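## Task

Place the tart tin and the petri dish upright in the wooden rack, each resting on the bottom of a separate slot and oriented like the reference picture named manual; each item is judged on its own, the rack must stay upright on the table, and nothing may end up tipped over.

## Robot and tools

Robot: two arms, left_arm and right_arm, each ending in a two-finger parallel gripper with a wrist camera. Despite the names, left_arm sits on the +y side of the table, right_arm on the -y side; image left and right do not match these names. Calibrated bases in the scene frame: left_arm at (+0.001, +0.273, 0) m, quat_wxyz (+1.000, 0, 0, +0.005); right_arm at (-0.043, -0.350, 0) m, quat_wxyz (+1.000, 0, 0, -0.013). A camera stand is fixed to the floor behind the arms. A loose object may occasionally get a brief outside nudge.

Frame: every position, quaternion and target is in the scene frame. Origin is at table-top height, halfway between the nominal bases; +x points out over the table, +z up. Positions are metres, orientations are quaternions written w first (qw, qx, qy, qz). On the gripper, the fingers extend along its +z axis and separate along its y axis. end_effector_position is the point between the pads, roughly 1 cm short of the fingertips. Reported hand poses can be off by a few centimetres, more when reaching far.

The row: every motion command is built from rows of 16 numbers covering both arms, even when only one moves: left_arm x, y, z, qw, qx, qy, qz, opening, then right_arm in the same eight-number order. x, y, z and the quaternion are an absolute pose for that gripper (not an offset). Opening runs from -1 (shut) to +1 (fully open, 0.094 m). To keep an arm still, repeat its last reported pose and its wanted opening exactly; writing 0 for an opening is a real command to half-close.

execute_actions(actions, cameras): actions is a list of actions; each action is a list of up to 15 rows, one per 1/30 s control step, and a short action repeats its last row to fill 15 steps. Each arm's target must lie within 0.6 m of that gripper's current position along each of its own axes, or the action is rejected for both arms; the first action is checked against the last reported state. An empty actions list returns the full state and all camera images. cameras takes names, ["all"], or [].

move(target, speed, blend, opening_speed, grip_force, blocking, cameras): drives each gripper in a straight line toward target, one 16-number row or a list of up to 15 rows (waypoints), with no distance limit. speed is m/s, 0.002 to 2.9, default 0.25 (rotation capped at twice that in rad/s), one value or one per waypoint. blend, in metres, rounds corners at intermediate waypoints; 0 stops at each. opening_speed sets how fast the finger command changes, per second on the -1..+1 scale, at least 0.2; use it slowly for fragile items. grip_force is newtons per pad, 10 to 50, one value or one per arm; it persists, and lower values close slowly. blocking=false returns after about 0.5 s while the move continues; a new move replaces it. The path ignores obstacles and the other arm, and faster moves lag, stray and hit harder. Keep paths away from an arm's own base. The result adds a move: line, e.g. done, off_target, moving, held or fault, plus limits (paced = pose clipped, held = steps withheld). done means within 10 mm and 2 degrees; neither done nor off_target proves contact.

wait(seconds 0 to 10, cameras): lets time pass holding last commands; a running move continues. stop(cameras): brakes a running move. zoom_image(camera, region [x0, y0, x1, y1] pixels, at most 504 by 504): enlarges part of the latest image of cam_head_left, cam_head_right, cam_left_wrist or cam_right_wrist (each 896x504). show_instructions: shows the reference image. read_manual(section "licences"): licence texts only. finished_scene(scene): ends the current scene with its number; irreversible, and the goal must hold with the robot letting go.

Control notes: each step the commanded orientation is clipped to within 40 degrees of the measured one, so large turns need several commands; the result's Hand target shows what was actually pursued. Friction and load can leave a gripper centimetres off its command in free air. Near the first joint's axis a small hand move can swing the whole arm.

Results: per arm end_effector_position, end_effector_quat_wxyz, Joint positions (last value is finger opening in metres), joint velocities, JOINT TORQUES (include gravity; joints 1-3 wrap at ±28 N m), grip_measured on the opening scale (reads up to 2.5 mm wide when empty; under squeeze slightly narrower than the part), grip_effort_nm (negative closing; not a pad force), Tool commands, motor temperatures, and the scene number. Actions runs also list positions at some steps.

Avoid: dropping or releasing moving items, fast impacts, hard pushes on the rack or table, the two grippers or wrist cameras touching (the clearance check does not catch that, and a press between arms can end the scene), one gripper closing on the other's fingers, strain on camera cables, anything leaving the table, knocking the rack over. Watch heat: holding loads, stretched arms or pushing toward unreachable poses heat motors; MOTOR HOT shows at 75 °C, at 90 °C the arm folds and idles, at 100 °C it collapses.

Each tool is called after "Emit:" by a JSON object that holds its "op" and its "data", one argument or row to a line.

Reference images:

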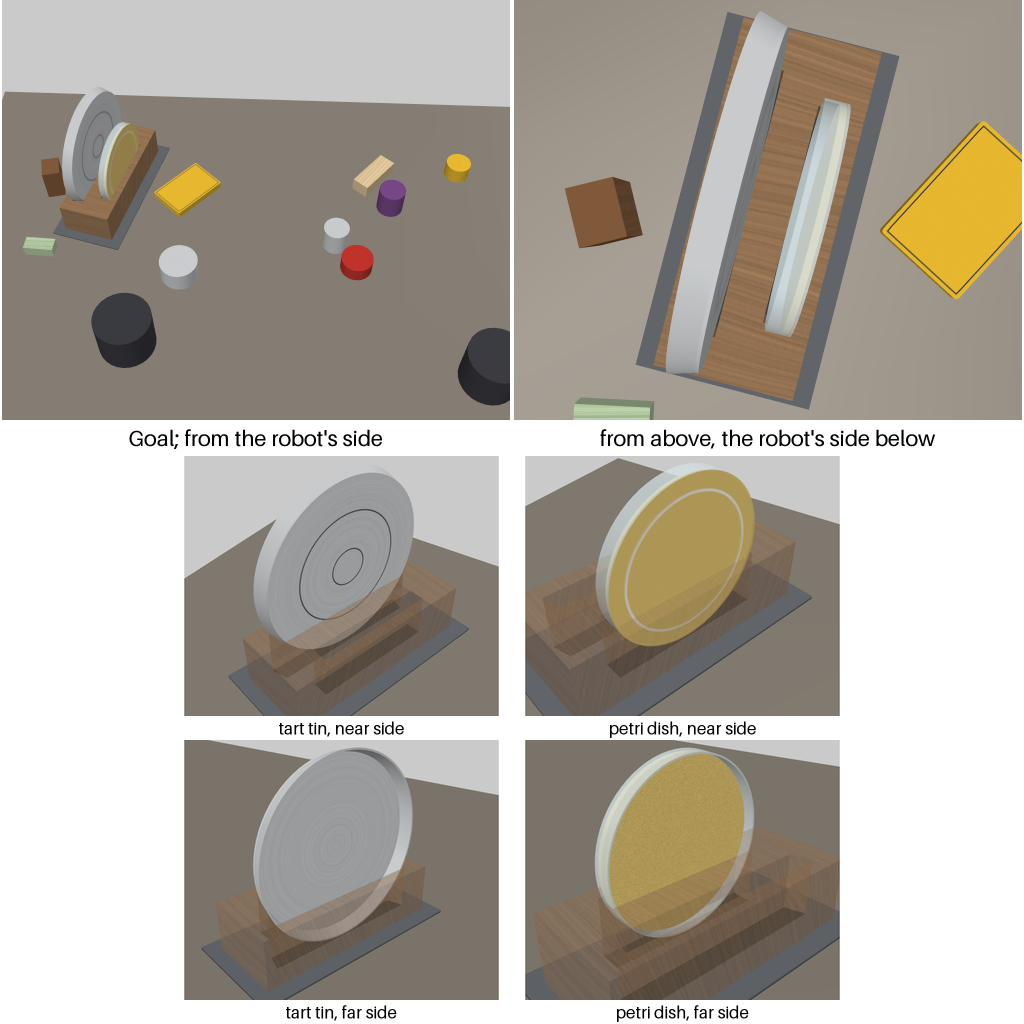

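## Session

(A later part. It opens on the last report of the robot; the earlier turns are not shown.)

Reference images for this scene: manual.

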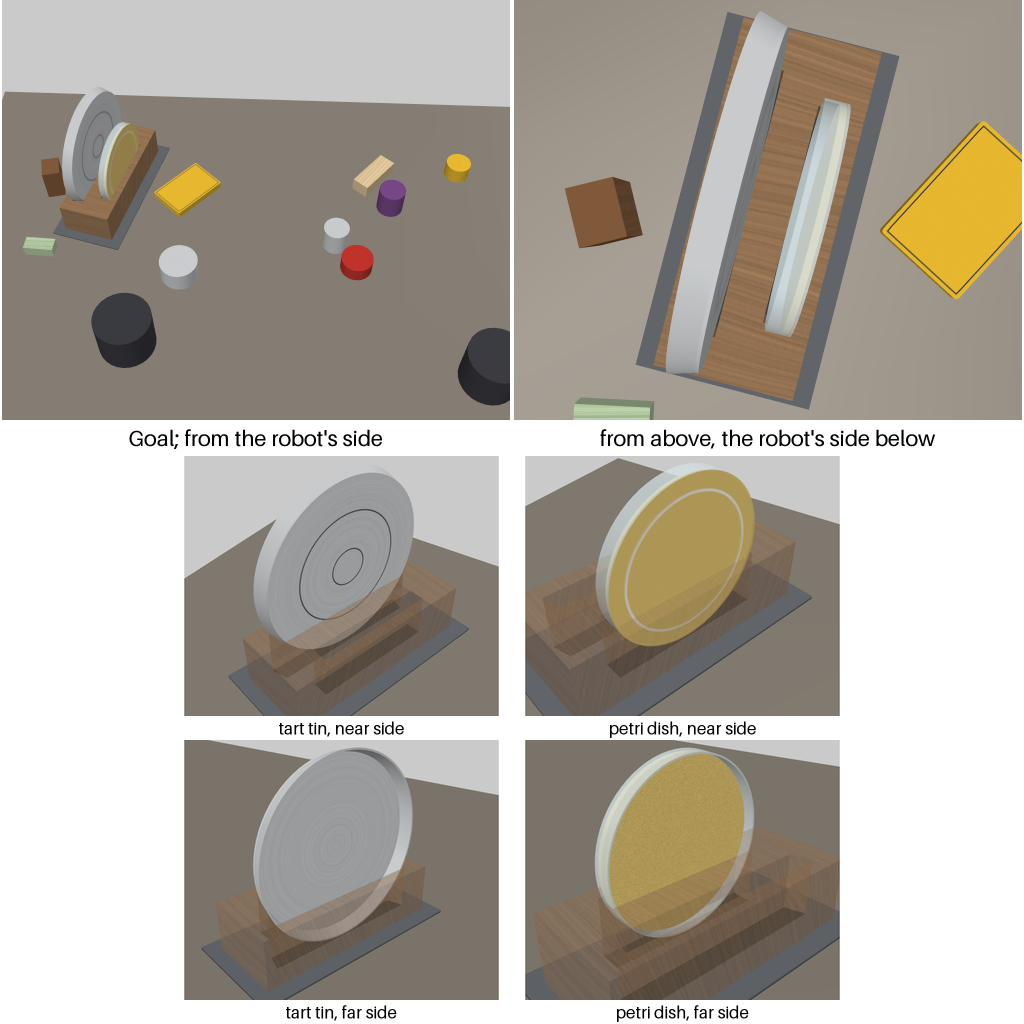

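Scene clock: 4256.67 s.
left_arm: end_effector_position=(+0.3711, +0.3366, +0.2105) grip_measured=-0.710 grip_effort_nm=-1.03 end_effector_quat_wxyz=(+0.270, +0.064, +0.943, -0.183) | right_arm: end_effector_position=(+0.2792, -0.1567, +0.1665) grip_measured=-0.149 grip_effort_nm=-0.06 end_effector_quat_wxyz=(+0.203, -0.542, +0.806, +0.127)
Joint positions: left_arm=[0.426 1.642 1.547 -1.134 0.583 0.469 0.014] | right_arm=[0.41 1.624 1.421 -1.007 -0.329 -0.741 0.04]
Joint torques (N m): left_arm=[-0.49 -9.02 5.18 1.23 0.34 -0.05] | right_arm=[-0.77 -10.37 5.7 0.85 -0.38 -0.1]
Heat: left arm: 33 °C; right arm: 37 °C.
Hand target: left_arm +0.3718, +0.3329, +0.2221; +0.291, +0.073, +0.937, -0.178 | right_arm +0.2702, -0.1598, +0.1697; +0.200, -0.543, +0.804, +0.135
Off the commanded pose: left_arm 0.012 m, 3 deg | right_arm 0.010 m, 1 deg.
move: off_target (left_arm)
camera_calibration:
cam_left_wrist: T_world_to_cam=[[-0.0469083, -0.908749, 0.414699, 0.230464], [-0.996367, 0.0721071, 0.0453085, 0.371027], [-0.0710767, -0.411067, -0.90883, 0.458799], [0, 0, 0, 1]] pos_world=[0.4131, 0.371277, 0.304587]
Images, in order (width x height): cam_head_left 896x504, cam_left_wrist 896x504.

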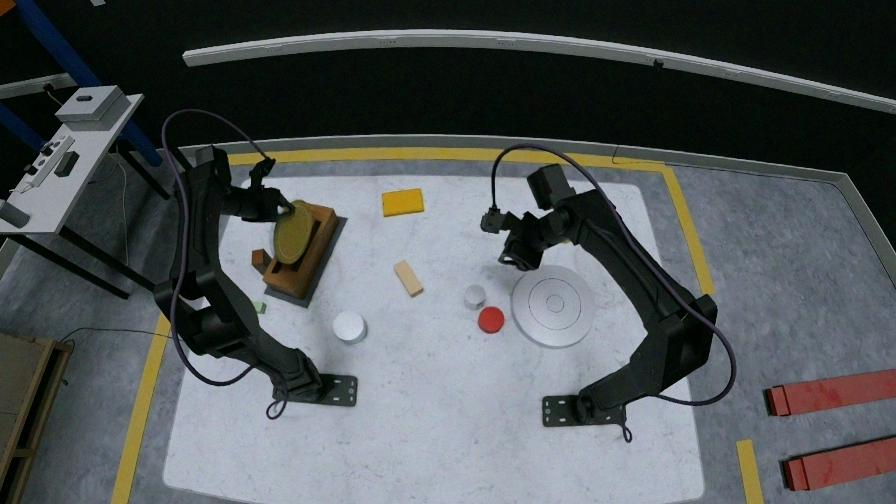

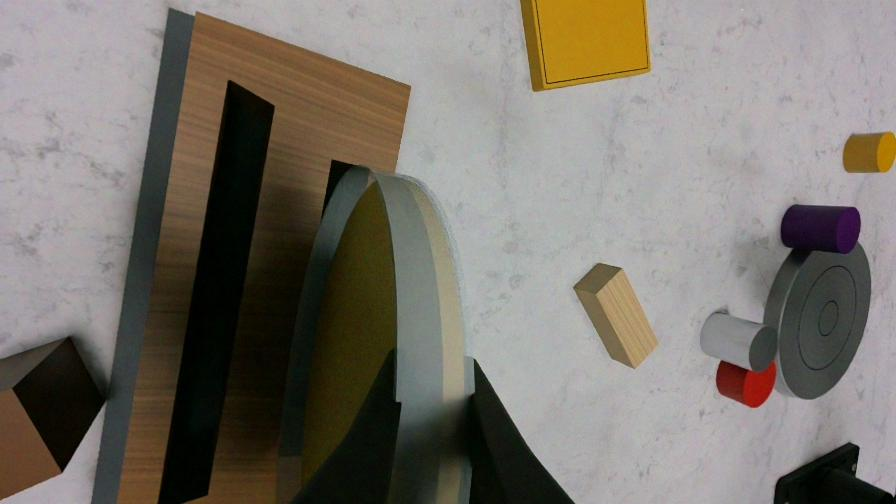

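Emit:
{"op": "move", "data": {
  "target": [
    [0.3740,0.3290,0.240,0.2907,0.0725,0.9372,-0.1782,-0.80,0.27,-0.16,0.17,0.2005,-0.5426,0.8044,0.1353,-0.15],
    [0.3740,0.3290,0.221,0.2907,0.0725,0.9372,-0.1782,-0.80,0.27,-0.16,0.17,0.2005,-0.5426,0.8044,0.1353,-0.15]
  ],
  "speed": 0.06,
  "cameras": ["cam_left_wrist","cam_head_left"]
}}

Emit:
{"op": "zoom_image", "data": {
  "camera": "cam_left_wrist",
  "region": [230, 100, 400, 480]
}}

Scene clock: 4303.83 s.
left_arm: end_effector_position=(+0.3721, +0.3331, +0.2064) grip_measured=-0.710 grip_effort_nm=-1.03 end_effector_quat_wxyz=(+0.267, +0.063, +0.944, -0.183) | right_arm: end_effector_position=(+0.2792, -0.1567, +0.1665) grip_measured=-0.149 grip_effort_nm=-0.06 end_effector_quat_wxyz=(+0.203, -0.542, +0.806, +0.127)
Joint positions: left_arm=[0.412 1.642 1.534 -1.12 0.574 0.454 0.014] | right_arm=[0.41 1.624 1.421 -1.007 -0.329 -0.741 0.04]
Joint torques (N m): left_arm=[-0.58 -9.31 5.64 1.24 0.41 -0.04] | right_arm=[-0.7 -10.33 5.68 0.84 -0.37 -0.09]
Heat: left arm: 33 °C; right arm: 37 °C.
Hand target: left_arm +0.3737, +0.3289, +0.2210; +0.290, +0.073, +0.937, -0.178 | right_arm +0.2702, -0.1598, +0.1697; +0.200, -0.543, +0.804, +0.135
Off the commanded pose: left_arm 0.015 m, 3 deg | right_arm 0.010 m, 1 deg.
move: off_target (left_arm)
camera_calibration:
cam_left_wrist: T_world_to_cam=[[-0.0422292, -0.908855, 0.41497, 0.227387], [-0.996024, 0.0709065, 0.0539373, 0.371016], [-0.0784452, -0.411042, -0.908235, 0.456215], [0, 0, 0, 1]] pos_world=[0.41493, 0.367878, 0.29998]
Images, in order (width x height): cam_head_left 896x504, cam_left_wrist 896x504.

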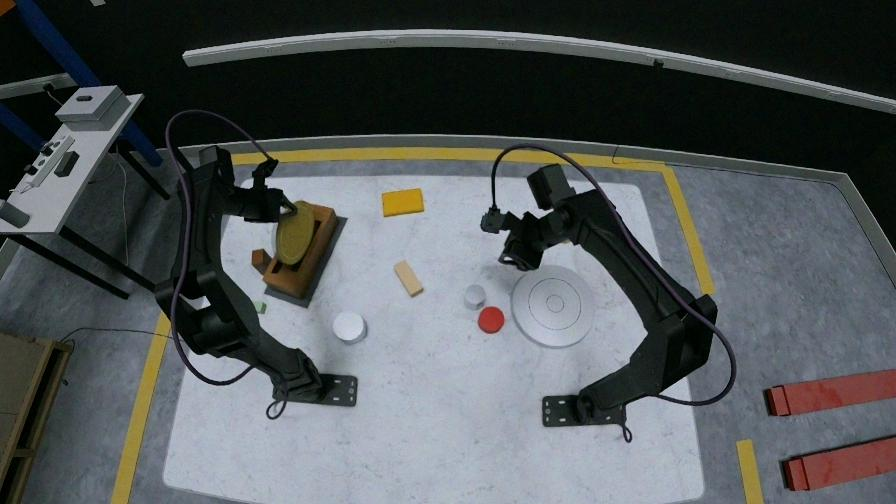

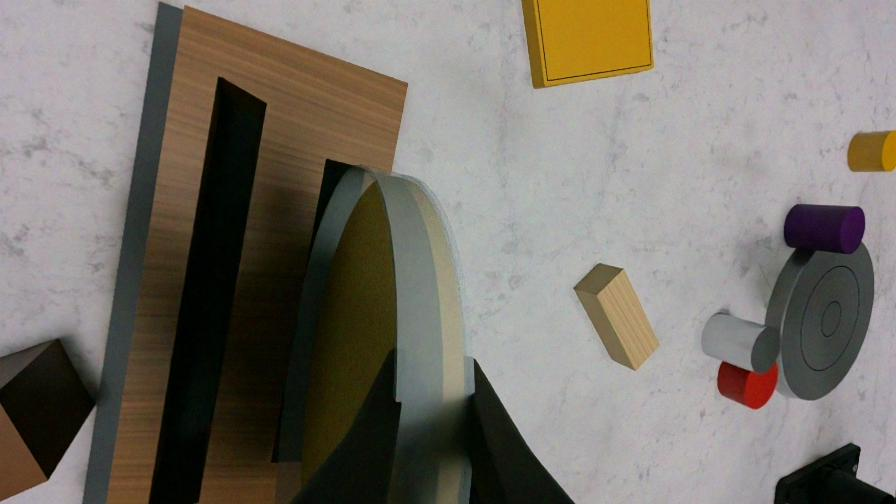

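Scaled by 1.326 from the camera's 896x504 image, which has a finer 1280x720 frame.

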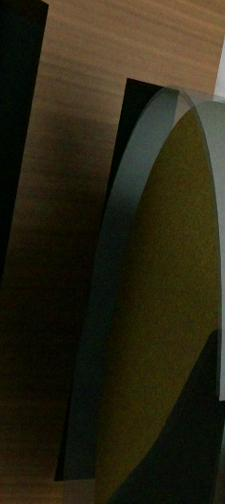

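Emit:
{"op": "move", "data": {
  "target": [0.3745,0.3285,0.205,0.2907,0.0725,0.9372,-0.1782,-0.80,0.27,-0.16,0.17,0.2005,-0.5426,0.8044,0.1353,-0.15],
  "speed": 0.04,
  "cameras": ["cam_left_wrist","cam_head_left"]
}}

Emit:
{"op": "zoom_image", "data": {
  "camera": "cam_left_wrist",
  "region": [230, 100, 400, 480]
}}

Emit:
{"op": "zoom_image", "data": {
  "camera": "cam_head_left",
  "region": [268, 195, 318, 270]
}}

Scene clock: 4317.37 s.
left_arm: end_effector_position=(+0.3731, +0.3327, +0.1881) grip_measured=-0.710 grip_effort_nm=-1.03 end_effector_quat_wxyz=(+0.264, +0.063, +0.945, -0.184) | right_arm: end_effector_position=(+0.2792, -0.1567, +0.1665) grip_measured=-0.149 grip_effort_nm=-0.06 end_effector_quat_wxyz=(+0.203, -0.542, +0.806, +0.127)
Joint positions: left_arm=[0.41 1.642 1.462 -1.052 0.574 0.452 0.014] | right_arm=[0.41 1.624 1.421 -1.007 -0.329 -0.741 0.04]
Joint torques (N m): left_arm=[-0.57 -10 5.61 1.19 0.41 -0.06] | right_arm=[-0.76 -10.36 5.67 0.85 -0.37 -0.1]
Heat: left arm: 33 °C; right arm: 37 °C.
Hand target: left_arm +0.3741, +0.3283, +0.2049; +0.290, +0.073, +0.937, -0.179 | right_arm +0.2702, -0.1598, +0.1697; +0.200, -0.543, +0.804, +0.135
Off the commanded pose: left_arm 0.017 m, 3 deg | right_arm 0.010 m, 1 deg.
move: off_target (left_arm)
camera_calibration:
cam_left_wrist: T_world_to_cam=[[-0.0410406, -0.907926, 0.417117, 0.233379], [-0.995734, 0.0716953, 0.0580855, 0.371863], [-0.0826426, -0.412954, -0.906995, 0.441588], [0, 0, 0, 1]] pos_world=[0.416348, 0.367586, 0.281572]
Images, in order (width x height): cam_head_left 896x504, cam_left_wrist 896x504.

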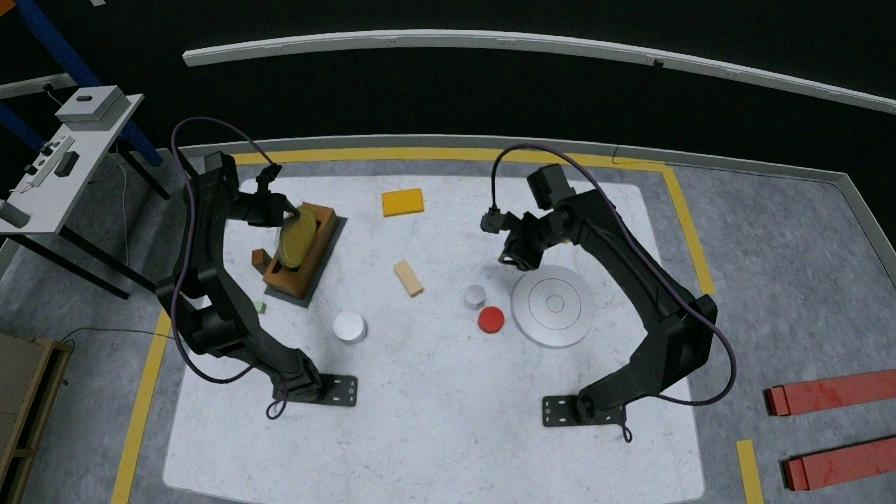

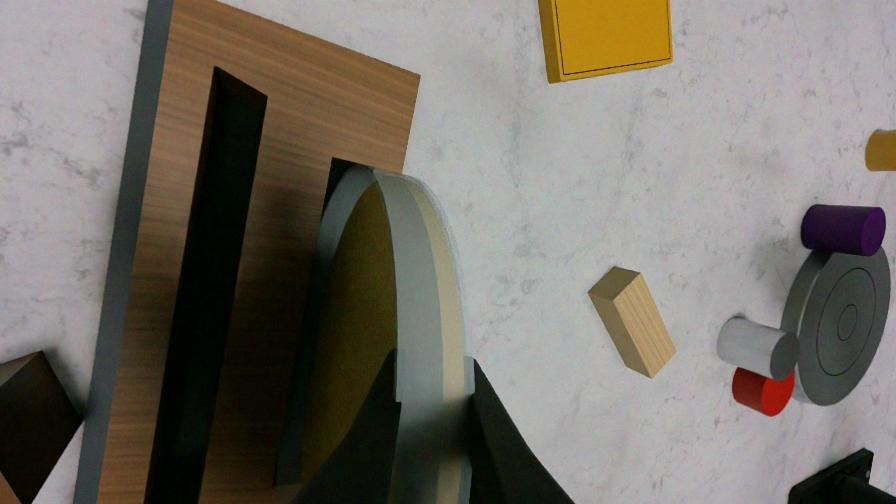

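Scaled by 1.326 from the camera's 896x504 image, which has a finer 1280x720 frame.

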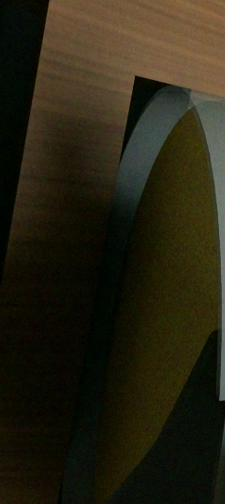

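Scaled by 6.720 from the camera's 896x504 image, which has a finer 1280x720 frame.

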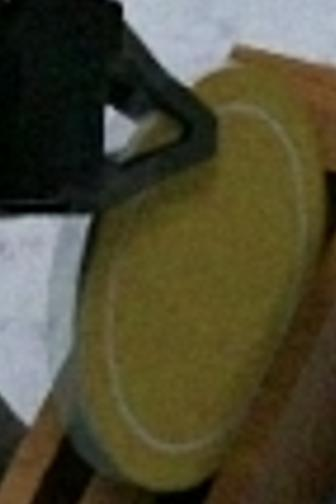

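Emit:
{"op": "move", "data": {
  "target": [0.3745,0.3285,0.186,0.2907,0.0725,0.9372,-0.1782,-0.80,0.27,-0.16,0.17,0.2005,-0.5426,0.8044,0.1353,-0.15],
  "speed": 0.04,
  "cameras": ["cam_left_wrist","cam_head_left","cam_head_right"]
}}

Emit:
{"op": "zoom_image", "data": {
  "camera": "cam_head_left",
  "region": [250, 185, 350, 310]
}}

Scene clock: 4326.80 s.
left_arm: end_effector_position=(+0.3732, +0.3327, +0.1681) grip_measured=-0.710 grip_effort_nm=-1.03 end_effector_quat_wxyz=(+0.264, +0.062, +0.945, -0.185) | right_arm: end_effector_position=(+0.2792, -0.1567, +0.1665) grip_measured=-0.149 grip_effort_nm=-0.06 end_effector_quat_wxyz=(+0.203, -0.542, +0.806, +0.127)
Joint positions: left_arm=[0.41 1.642 1.383 -0.975 0.573 0.451 0.014] | right_arm=[0.41 1.624 1.421 -1.007 -0.329 -0.741 0.04]
Joint torques (N m): left_arm=[-0.53 -10.39 5.53 1.19 0.41 -0.06] | right_arm=[-0.75 -10.35 5.71 0.85 -0.38 -0.09]
Heat: left arm: 33 °C; right arm: 37 °C.
Hand target: left_arm +0.3742, +0.3284, +0.1858; +0.290, +0.073, +0.937, -0.178 | right_arm +0.2702, -0.1598, +0.1697; +0.200, -0.543, +0.804, +0.135
Off the commanded pose: left_arm 0.018 m, 4 deg | right_arm 0.010 m, 1 deg.
move: off_target (left_arm)
camera_calibration:
cam_left_wrist: T_world_to_cam=[[-0.0396104, -0.907617, 0.417926, 0.240988], [-0.995659, 0.0711087, 0.0600609, 0.372902], [-0.0842305, -0.413733, -0.906494, 0.424141], [0, 0, 0, 1]] pos_world=[0.416555, 0.367689, 0.261369]
Images, in order (width x height): cam_head_left 896x504, cam_head_right 896x504, cam_left_wrist 896x504.

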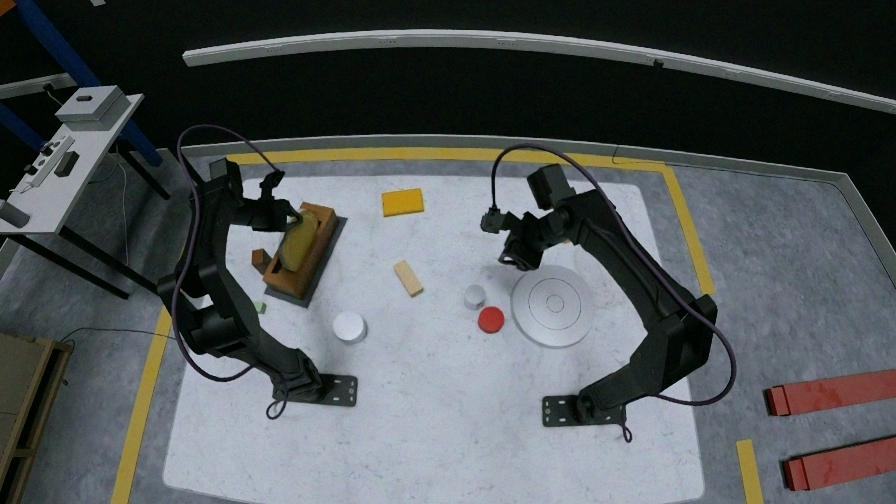

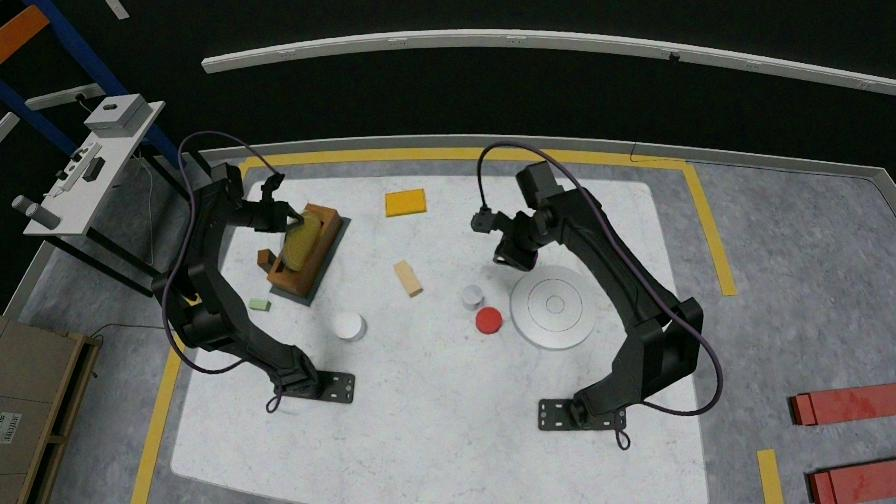

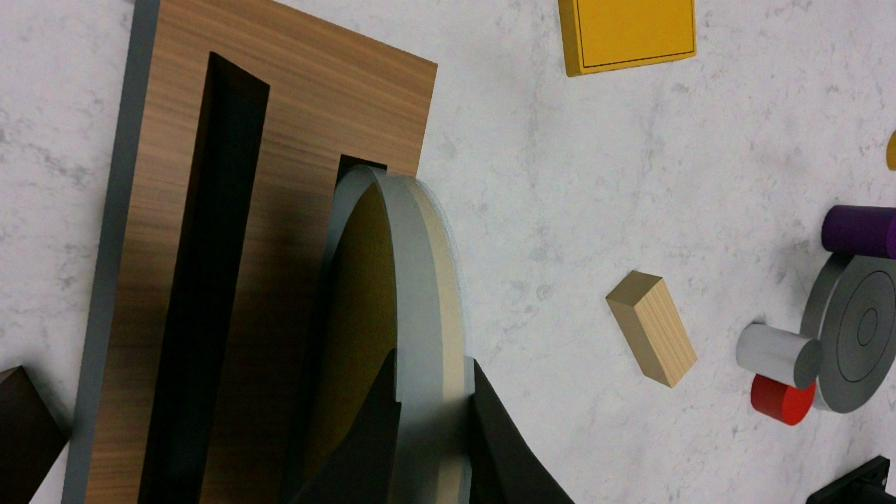

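Scaled by 4.032 from the camera's 896x504 image, which has a finer 1280x720 frame.

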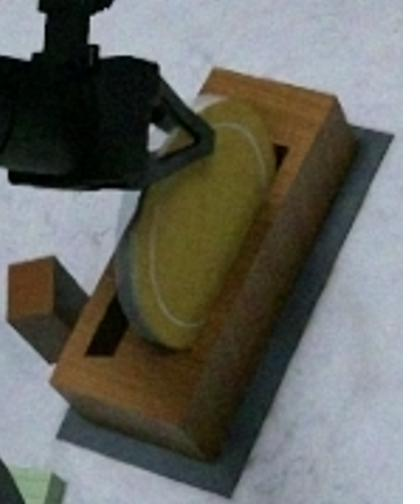

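Emit:
{"op": "move", "data": {
  "target": [0.3745,0.3285,0.172,0.2907,0.0725,0.9372,-0.1782,-0.80,0.27,-0.16,0.17,0.2005,-0.5426,0.8044,0.1353,-0.15],
  "speed": 0.03,
  "cameras": ["cam_left_wrist","cam_head_left"]
}}

Emit:
{"op": "zoom_image", "data": {
  "camera": "cam_head_left",
  "region": [250, 185, 350, 310]
}}

Scene clock: 4332.83 s.
left_arm: end_effector_position=(+0.3758, +0.3317, +0.1580) grip_measured=-0.710 grip_effort_nm=-1.03 end_effector_quat_wxyz=(+0.272, +0.064, +0.942, -0.184) | right_arm: end_effector_position=(+0.2792, -0.1567, +0.1665) grip_measured=-0.149 grip_effort_nm=-0.06 end_effector_quat_wxyz=(+0.203, -0.542, +0.806, +0.127)
Joint positions: left_arm=[0.407 1.638 1.332 -0.909 0.579 0.446 0.014] | right_arm=[0.41 1.624 1.421 -1.007 -0.329 -0.741 0.04]
Joint torques (N m): left_arm=[-0.29 -9.95 5.22 1.1 0.35 -0.01] | right_arm=[-0.76 -10.36 5.68 0.85 -0.37 -0.1]
Heat: left arm: 34 °C; right arm: 37 °C.
Hand target: left_arm +0.3745, +0.3285, +0.1717; +0.291, +0.073, +0.937, -0.178 | right_arm +0.2702, -0.1598, +0.1697; +0.200, -0.543, +0.804, +0.135
Off the commanded pose: left_arm 0.014 m, 3 deg | right_arm 0.010 m, 1 deg.
move: off_target (left_arm)
camera_calibration:
cam_left_wrist: T_world_to_cam=[[-0.0480021, -0.907918, 0.416391, 0.247904], [-0.996462, 0.0723184, 0.0428127, 0.378711], [-0.0689831, -0.412863, -0.908177, 0.409087], [0, 0, 0, 1]] pos_world=[0.417491, 0.366585, 0.252085]
Images, in order (width x height): cam_head_left 896x504, cam_left_wrist 896x504.

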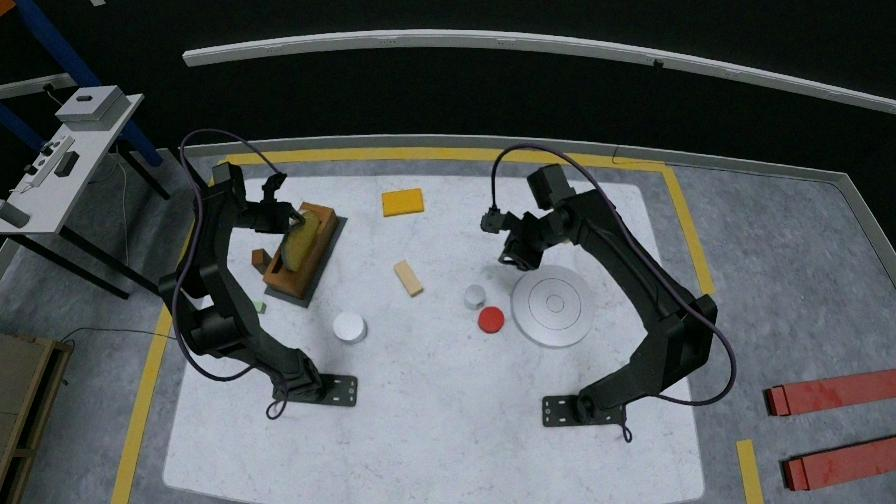

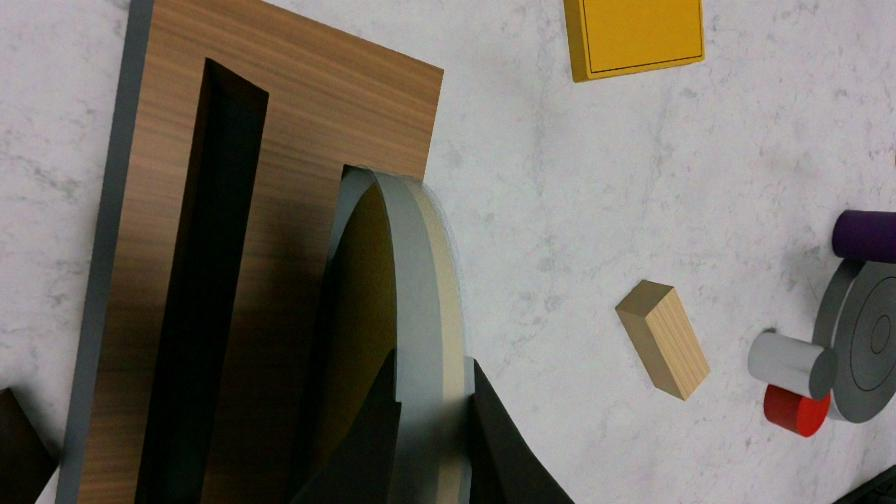

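Scaled by 4.032 from the camera's 896x504 image, which has a finer 1280x720 frame.

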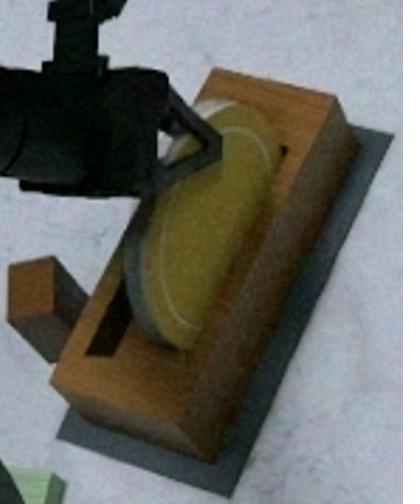

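Emit:
{"op": "move", "data": {
  "target": [0.3745,0.3285,0.160,0.2907,0.0725,0.9372,-0.1782,-0.80,0.27,-0.16,0.17,0.2005,-0.5426,0.8044,0.1353,-0.15],
  "speed": 0.03,
  "cameras": ["cam_left_wrist","cam_head_left"]
}}

Emit:
{"op": "zoom_image", "data": {
  "camera": "cam_head_left",
  "region": [250, 185, 350, 310]
}}

Scene clock: 4340.83 s.
left_arm: end_effector_position=(+0.3758, +0.3306, +0.1560) grip_measured=-0.710 grip_effort_nm=-1.03 end_effector_quat_wxyz=(+0.282, +0.067, +0.940, -0.182) | right_arm: end_effector_position=(+0.2792, -0.1567, +0.1665) grip_measured=-0.149 grip_effort_nm=-0.06 end_effector_quat_wxyz=(+0.203, -0.542, +0.806, +0.127)
Joint positions: left_arm=[0.407 1.622 1.297 -0.869 0.585 0.444 0.014] | right_arm=[0.41 1.624 1.421 -1.007 -0.329 -0.741 0.04]
Joint torques (N m): left_arm=[-0.28 -8.2 4.49 1.23 0.3 0.01] | right_arm=[-0.75 -10.36 5.7 0.85 -0.37 -0.08]
Heat: left arm: 34 °C; right arm: 37 °C.
Hand target: left_arm +0.3746, +0.3285, +0.1599; +0.290, +0.073, +0.937, -0.178 | right_arm +0.2702, -0.1598, +0.1697; +0.200, -0.543, +0.804, +0.135
Off the commanded pose: left_arm 0.005 m, 1 deg | right_arm 0.010 m, 1 deg.
move: done
camera_calibration:
cam_left_wrist: T_world_to_cam=[[-0.0569945, -0.908693, 0.413556, 0.251803], [-0.99714, 0.0724041, 0.0216695, 0.382436], [-0.0496341, -0.411138, -0.910221, 0.399273], [0, 0, 0, 1]] pos_world=[0.415511, 0.365278, 0.251004]
Images, in order (width x height): cam_head_left 896x504, cam_left_wrist 896x504.

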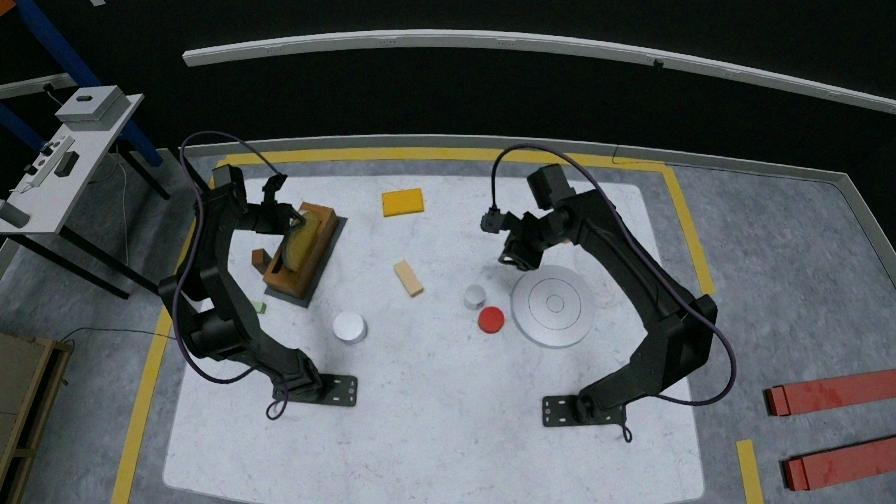

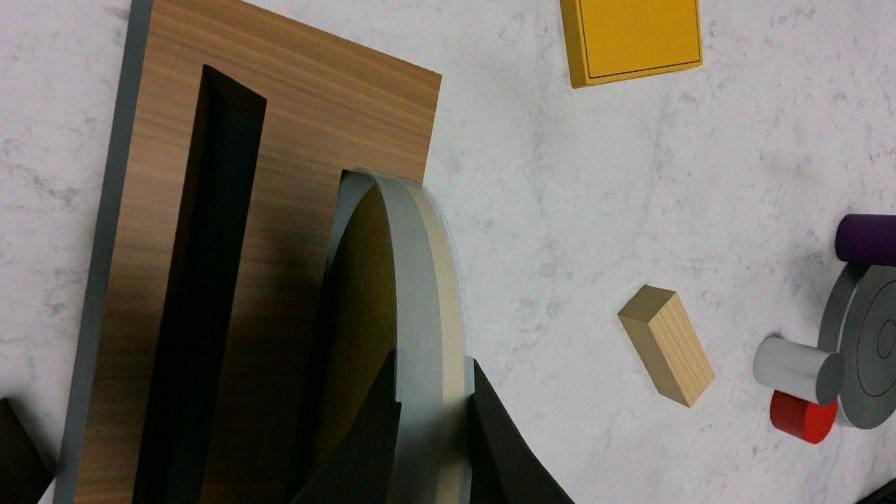

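Scaled by 4.032 from the camera's 896x504 image, which has a finer 1280x720 frame.

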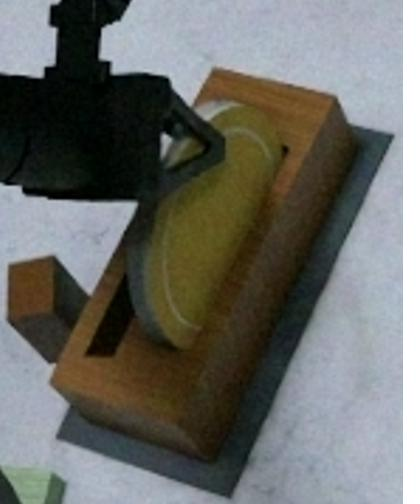

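Emit:
{"op": "move", "data": {
  "target": [0.3745,0.3290,0.163,0.2907,0.0725,0.9372,-0.1782,-0.45,0.27,-0.16,0.17,0.2005,-0.5426,0.8044,0.1353,-0.15],
  "speed": 0.03,
  "opening_speed": 0.3,
  "cameras": ["cam_left_wrist","cam_head_left"]
}}

Emit:
{"op": "zoom_image", "data": {
  "camera": "cam_head_left",
  "region": [250, 185, 350, 310]
}}

Scene clock: 4357.13 s.
left_arm: end_effector_position=(+0.3758, +0.3306, +0.1560) grip_measured=-0.453 grip_effort_nm=0.15 end_effector_quat_wxyz=(+0.282, +0.067, +0.940, -0.182) | right_arm: end_effector_position=(+0.2792, -0.1567, +0.1665) grip_measured=-0.149 grip_effort_nm=-0.06 end_effector_quat_wxyz=(+0.203, -0.542, +0.806, +0.127)
Joint positions: left_arm=[0.407 1.622 1.297 -0.869 0.585 0.444 0.026] | right_arm=[0.41 1.624 1.421 -1.007 -0.329 -0.741 0.04]
Joint torques (N m): left_arm=[-0.14 -8.23 5.45 1.1 0.29 0.02] | right_arm=[-0.72 -10.35 5.67 0.86 -0.36 -0.08]
Heat: left arm: 35 °C; right arm: 37 °C.
Hand target: left_arm +0.3745, +0.3290, +0.1629; +0.291, +0.073, +0.937, -0.178 | right_arm +0.2702, -0.1598, +0.1697; +0.200, -0.543, +0.804, +0.135
Off the commanded pose: left_arm 0.007 m, 1 deg | right_arm 0.010 m, 1 deg.
move: done
camera_calibration:
cam_left_wrist: T_world_to_cam=[[-0.0569945, -0.908693, 0.413556, 0.251803], [-0.99714, 0.0724041, 0.0216695, 0.382436], [-0.0496341, -0.411138, -0.910221, 0.399273], [0, 0, 0, 1]] pos_world=[0.415511, 0.365278, 0.251004]
Images, in order (width x height): cam_head_left 896x504, cam_left_wrist 896x504.

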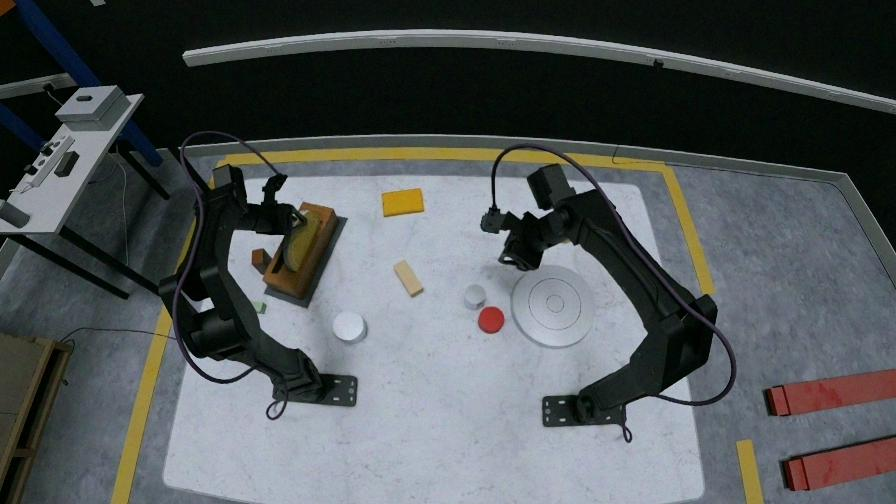

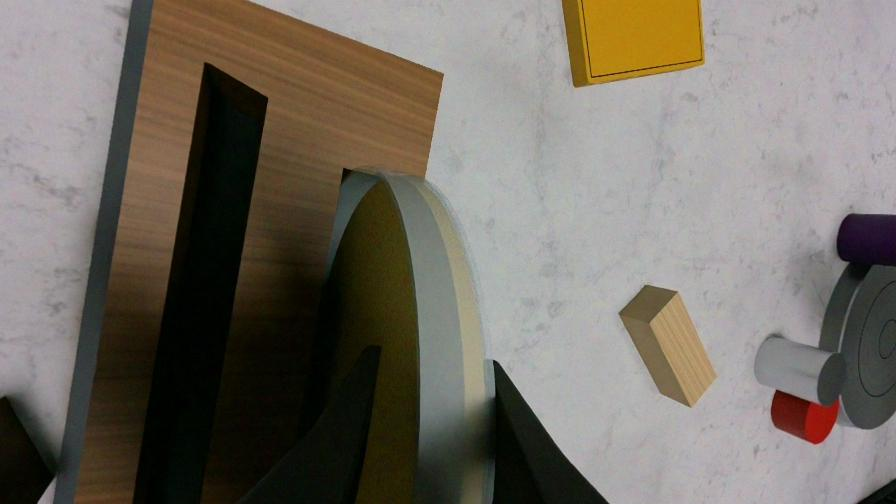

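Scaled by 4.032 from the camera's 896x504 image, which has a finer 1280x720 frame.

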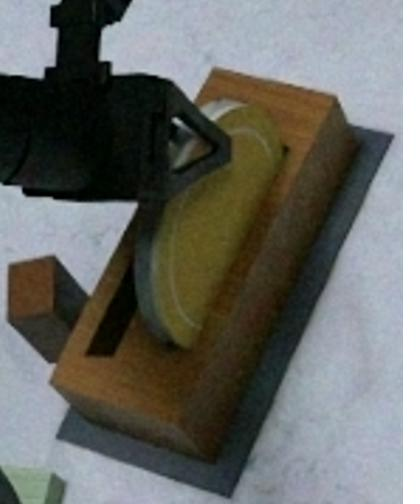

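Emit:
{"op": "move", "data": {
  "target": [
    [0.3740,0.3300,0.165,0.2907,0.0725,0.9372,-0.1782,-0.20,0.27,-0.16,0.17,0.2005,-0.5426,0.8044,0.1353,-0.15],
    [0.3400,0.3340,0.218,0.2907,0.0725,0.9372,-0.1782,-0.20,0.27,-0.16,0.17,0.2005,-0.5426,0.8044,0.1353,-0.15],
    [0.3100,0.3450,0.300,0.2907,0.0725,0.9372,-0.1782,-0.20,0.27,-0.16,0.17,0.2005,-0.5426,0.8044,0.1353,-0.15]
  ],
  "speed": [0.05,0.06,0.15],
  "blend": [0,0.01,0],
  "opening_speed": 0.5,
  "cameras": ["cam_left_wrist","cam_head_left","cam_head_right"]
}}

Emit:
{"op": "zoom_image", "data": {
  "camera": "cam_head_left",
  "region": [250, 185, 350, 310]
}}

Scene clock: 4389.87 s.
left_arm: end_effector_position=(+0.3079, +0.3458, +0.2952) grip_measured=-0.203 grip_effort_nm=0.15 end_effector_quat_wxyz=(+0.285, +0.068, +0.941, -0.170) | right_arm: end_effector_position=(+0.2792, -0.1567, +0.1665) grip_measured=-0.149 grip_effort_nm=-0.06 end_effector_quat_wxyz=(+0.203, -0.542, +0.806, +0.127)
Joint positions: left_arm=[0.557 1.543 1.801 -1.531 0.616 0.616 0.037] | right_arm=[0.41 1.624 1.421 -1.007 -0.329 -0.741 0.04]
Joint torques (N m): left_arm=[0.58 -3.71 7.16 0.8 0.55 0.12] | right_arm=[-0.72 -10.35 5.68 0.85 -0.38 -0.09]
Heat: left arm: 35 °C; right arm: 37 °C.
Hand target: left_arm +0.3100, +0.3450, +0.2999; +0.291, +0.072, +0.937, -0.178 | right_arm +0.2702, -0.1598, +0.1697; +0.200, -0.543, +0.804, +0.135
Off the commanded pose: left_arm 0.005 m, 1 deg | right_arm 0.010 m, 1 deg.
move: done
camera_calibration:
cam_left_wrist: T_world_to_cam=[[-0.0539917, -0.918963, 0.39063, 0.21361], [-0.997711, 0.0655954, 0.0164135, 0.314736], [-0.0407069, -0.388849, -0.920402, 0.521365], [0, 0, 0, 1]] pos_world=[0.346772, 0.378388, 0.391257]
Images, in order (width x height): cam_head_left 896x504, cam_head_right 896x504, cam_left_wrist 896x504.

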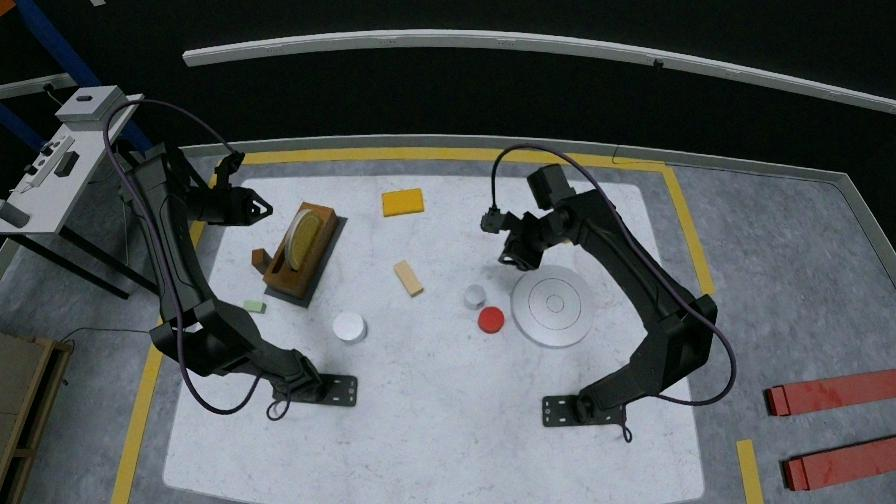

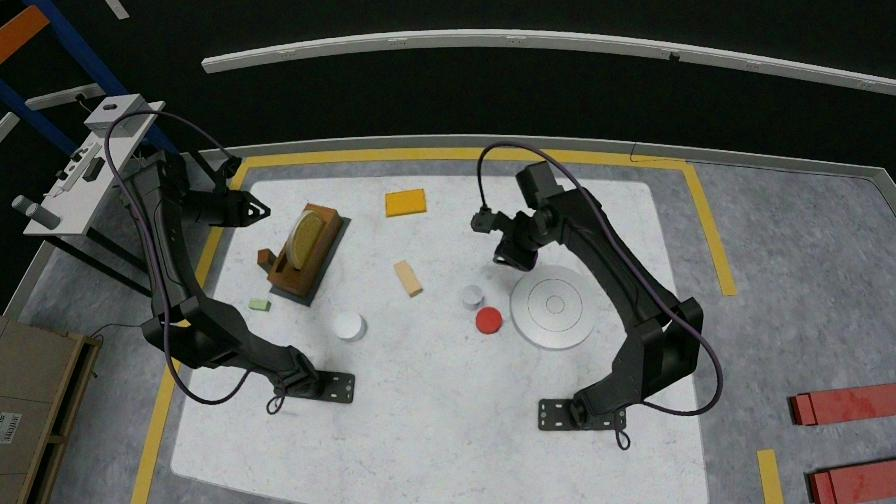

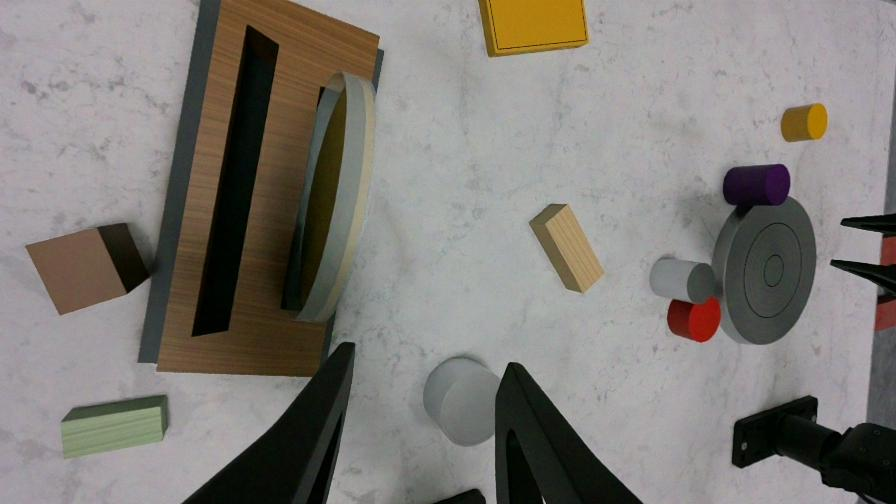

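Scaled by 4.032 from the camera's 896x504 image, which has a finer 1280x720 frame.

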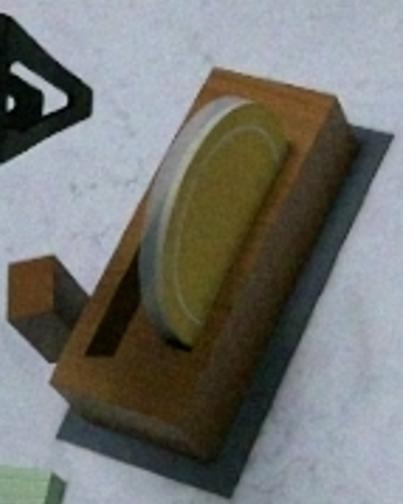

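Emit:
{"op": "zoom_image", "data": {
  "camera": "cam_left_wrist",
  "region": [640, 130, 880, 370]
}}

Emit:
{"op": "zoom_image", "data": {
  "camera": "cam_head_left",
  "region": [440, 240, 620, 370]
}}

Scaled by 2.100 from the camera's 896x504 image, which has a finer 1280x720 frame.

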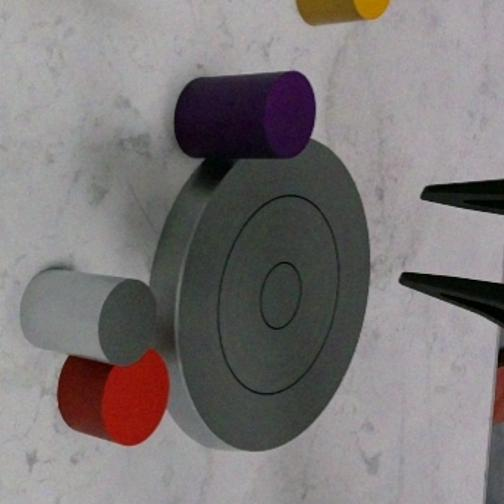

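Scaled by 2.800 from the camera's 896x504 image, which has a finer 1280x720 frame.

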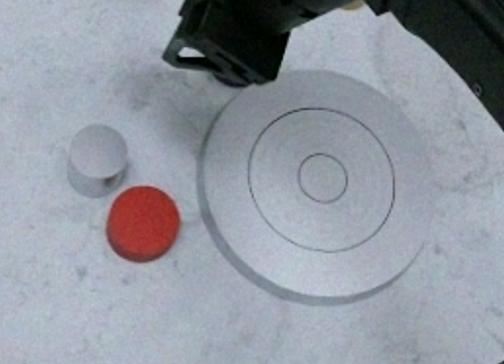

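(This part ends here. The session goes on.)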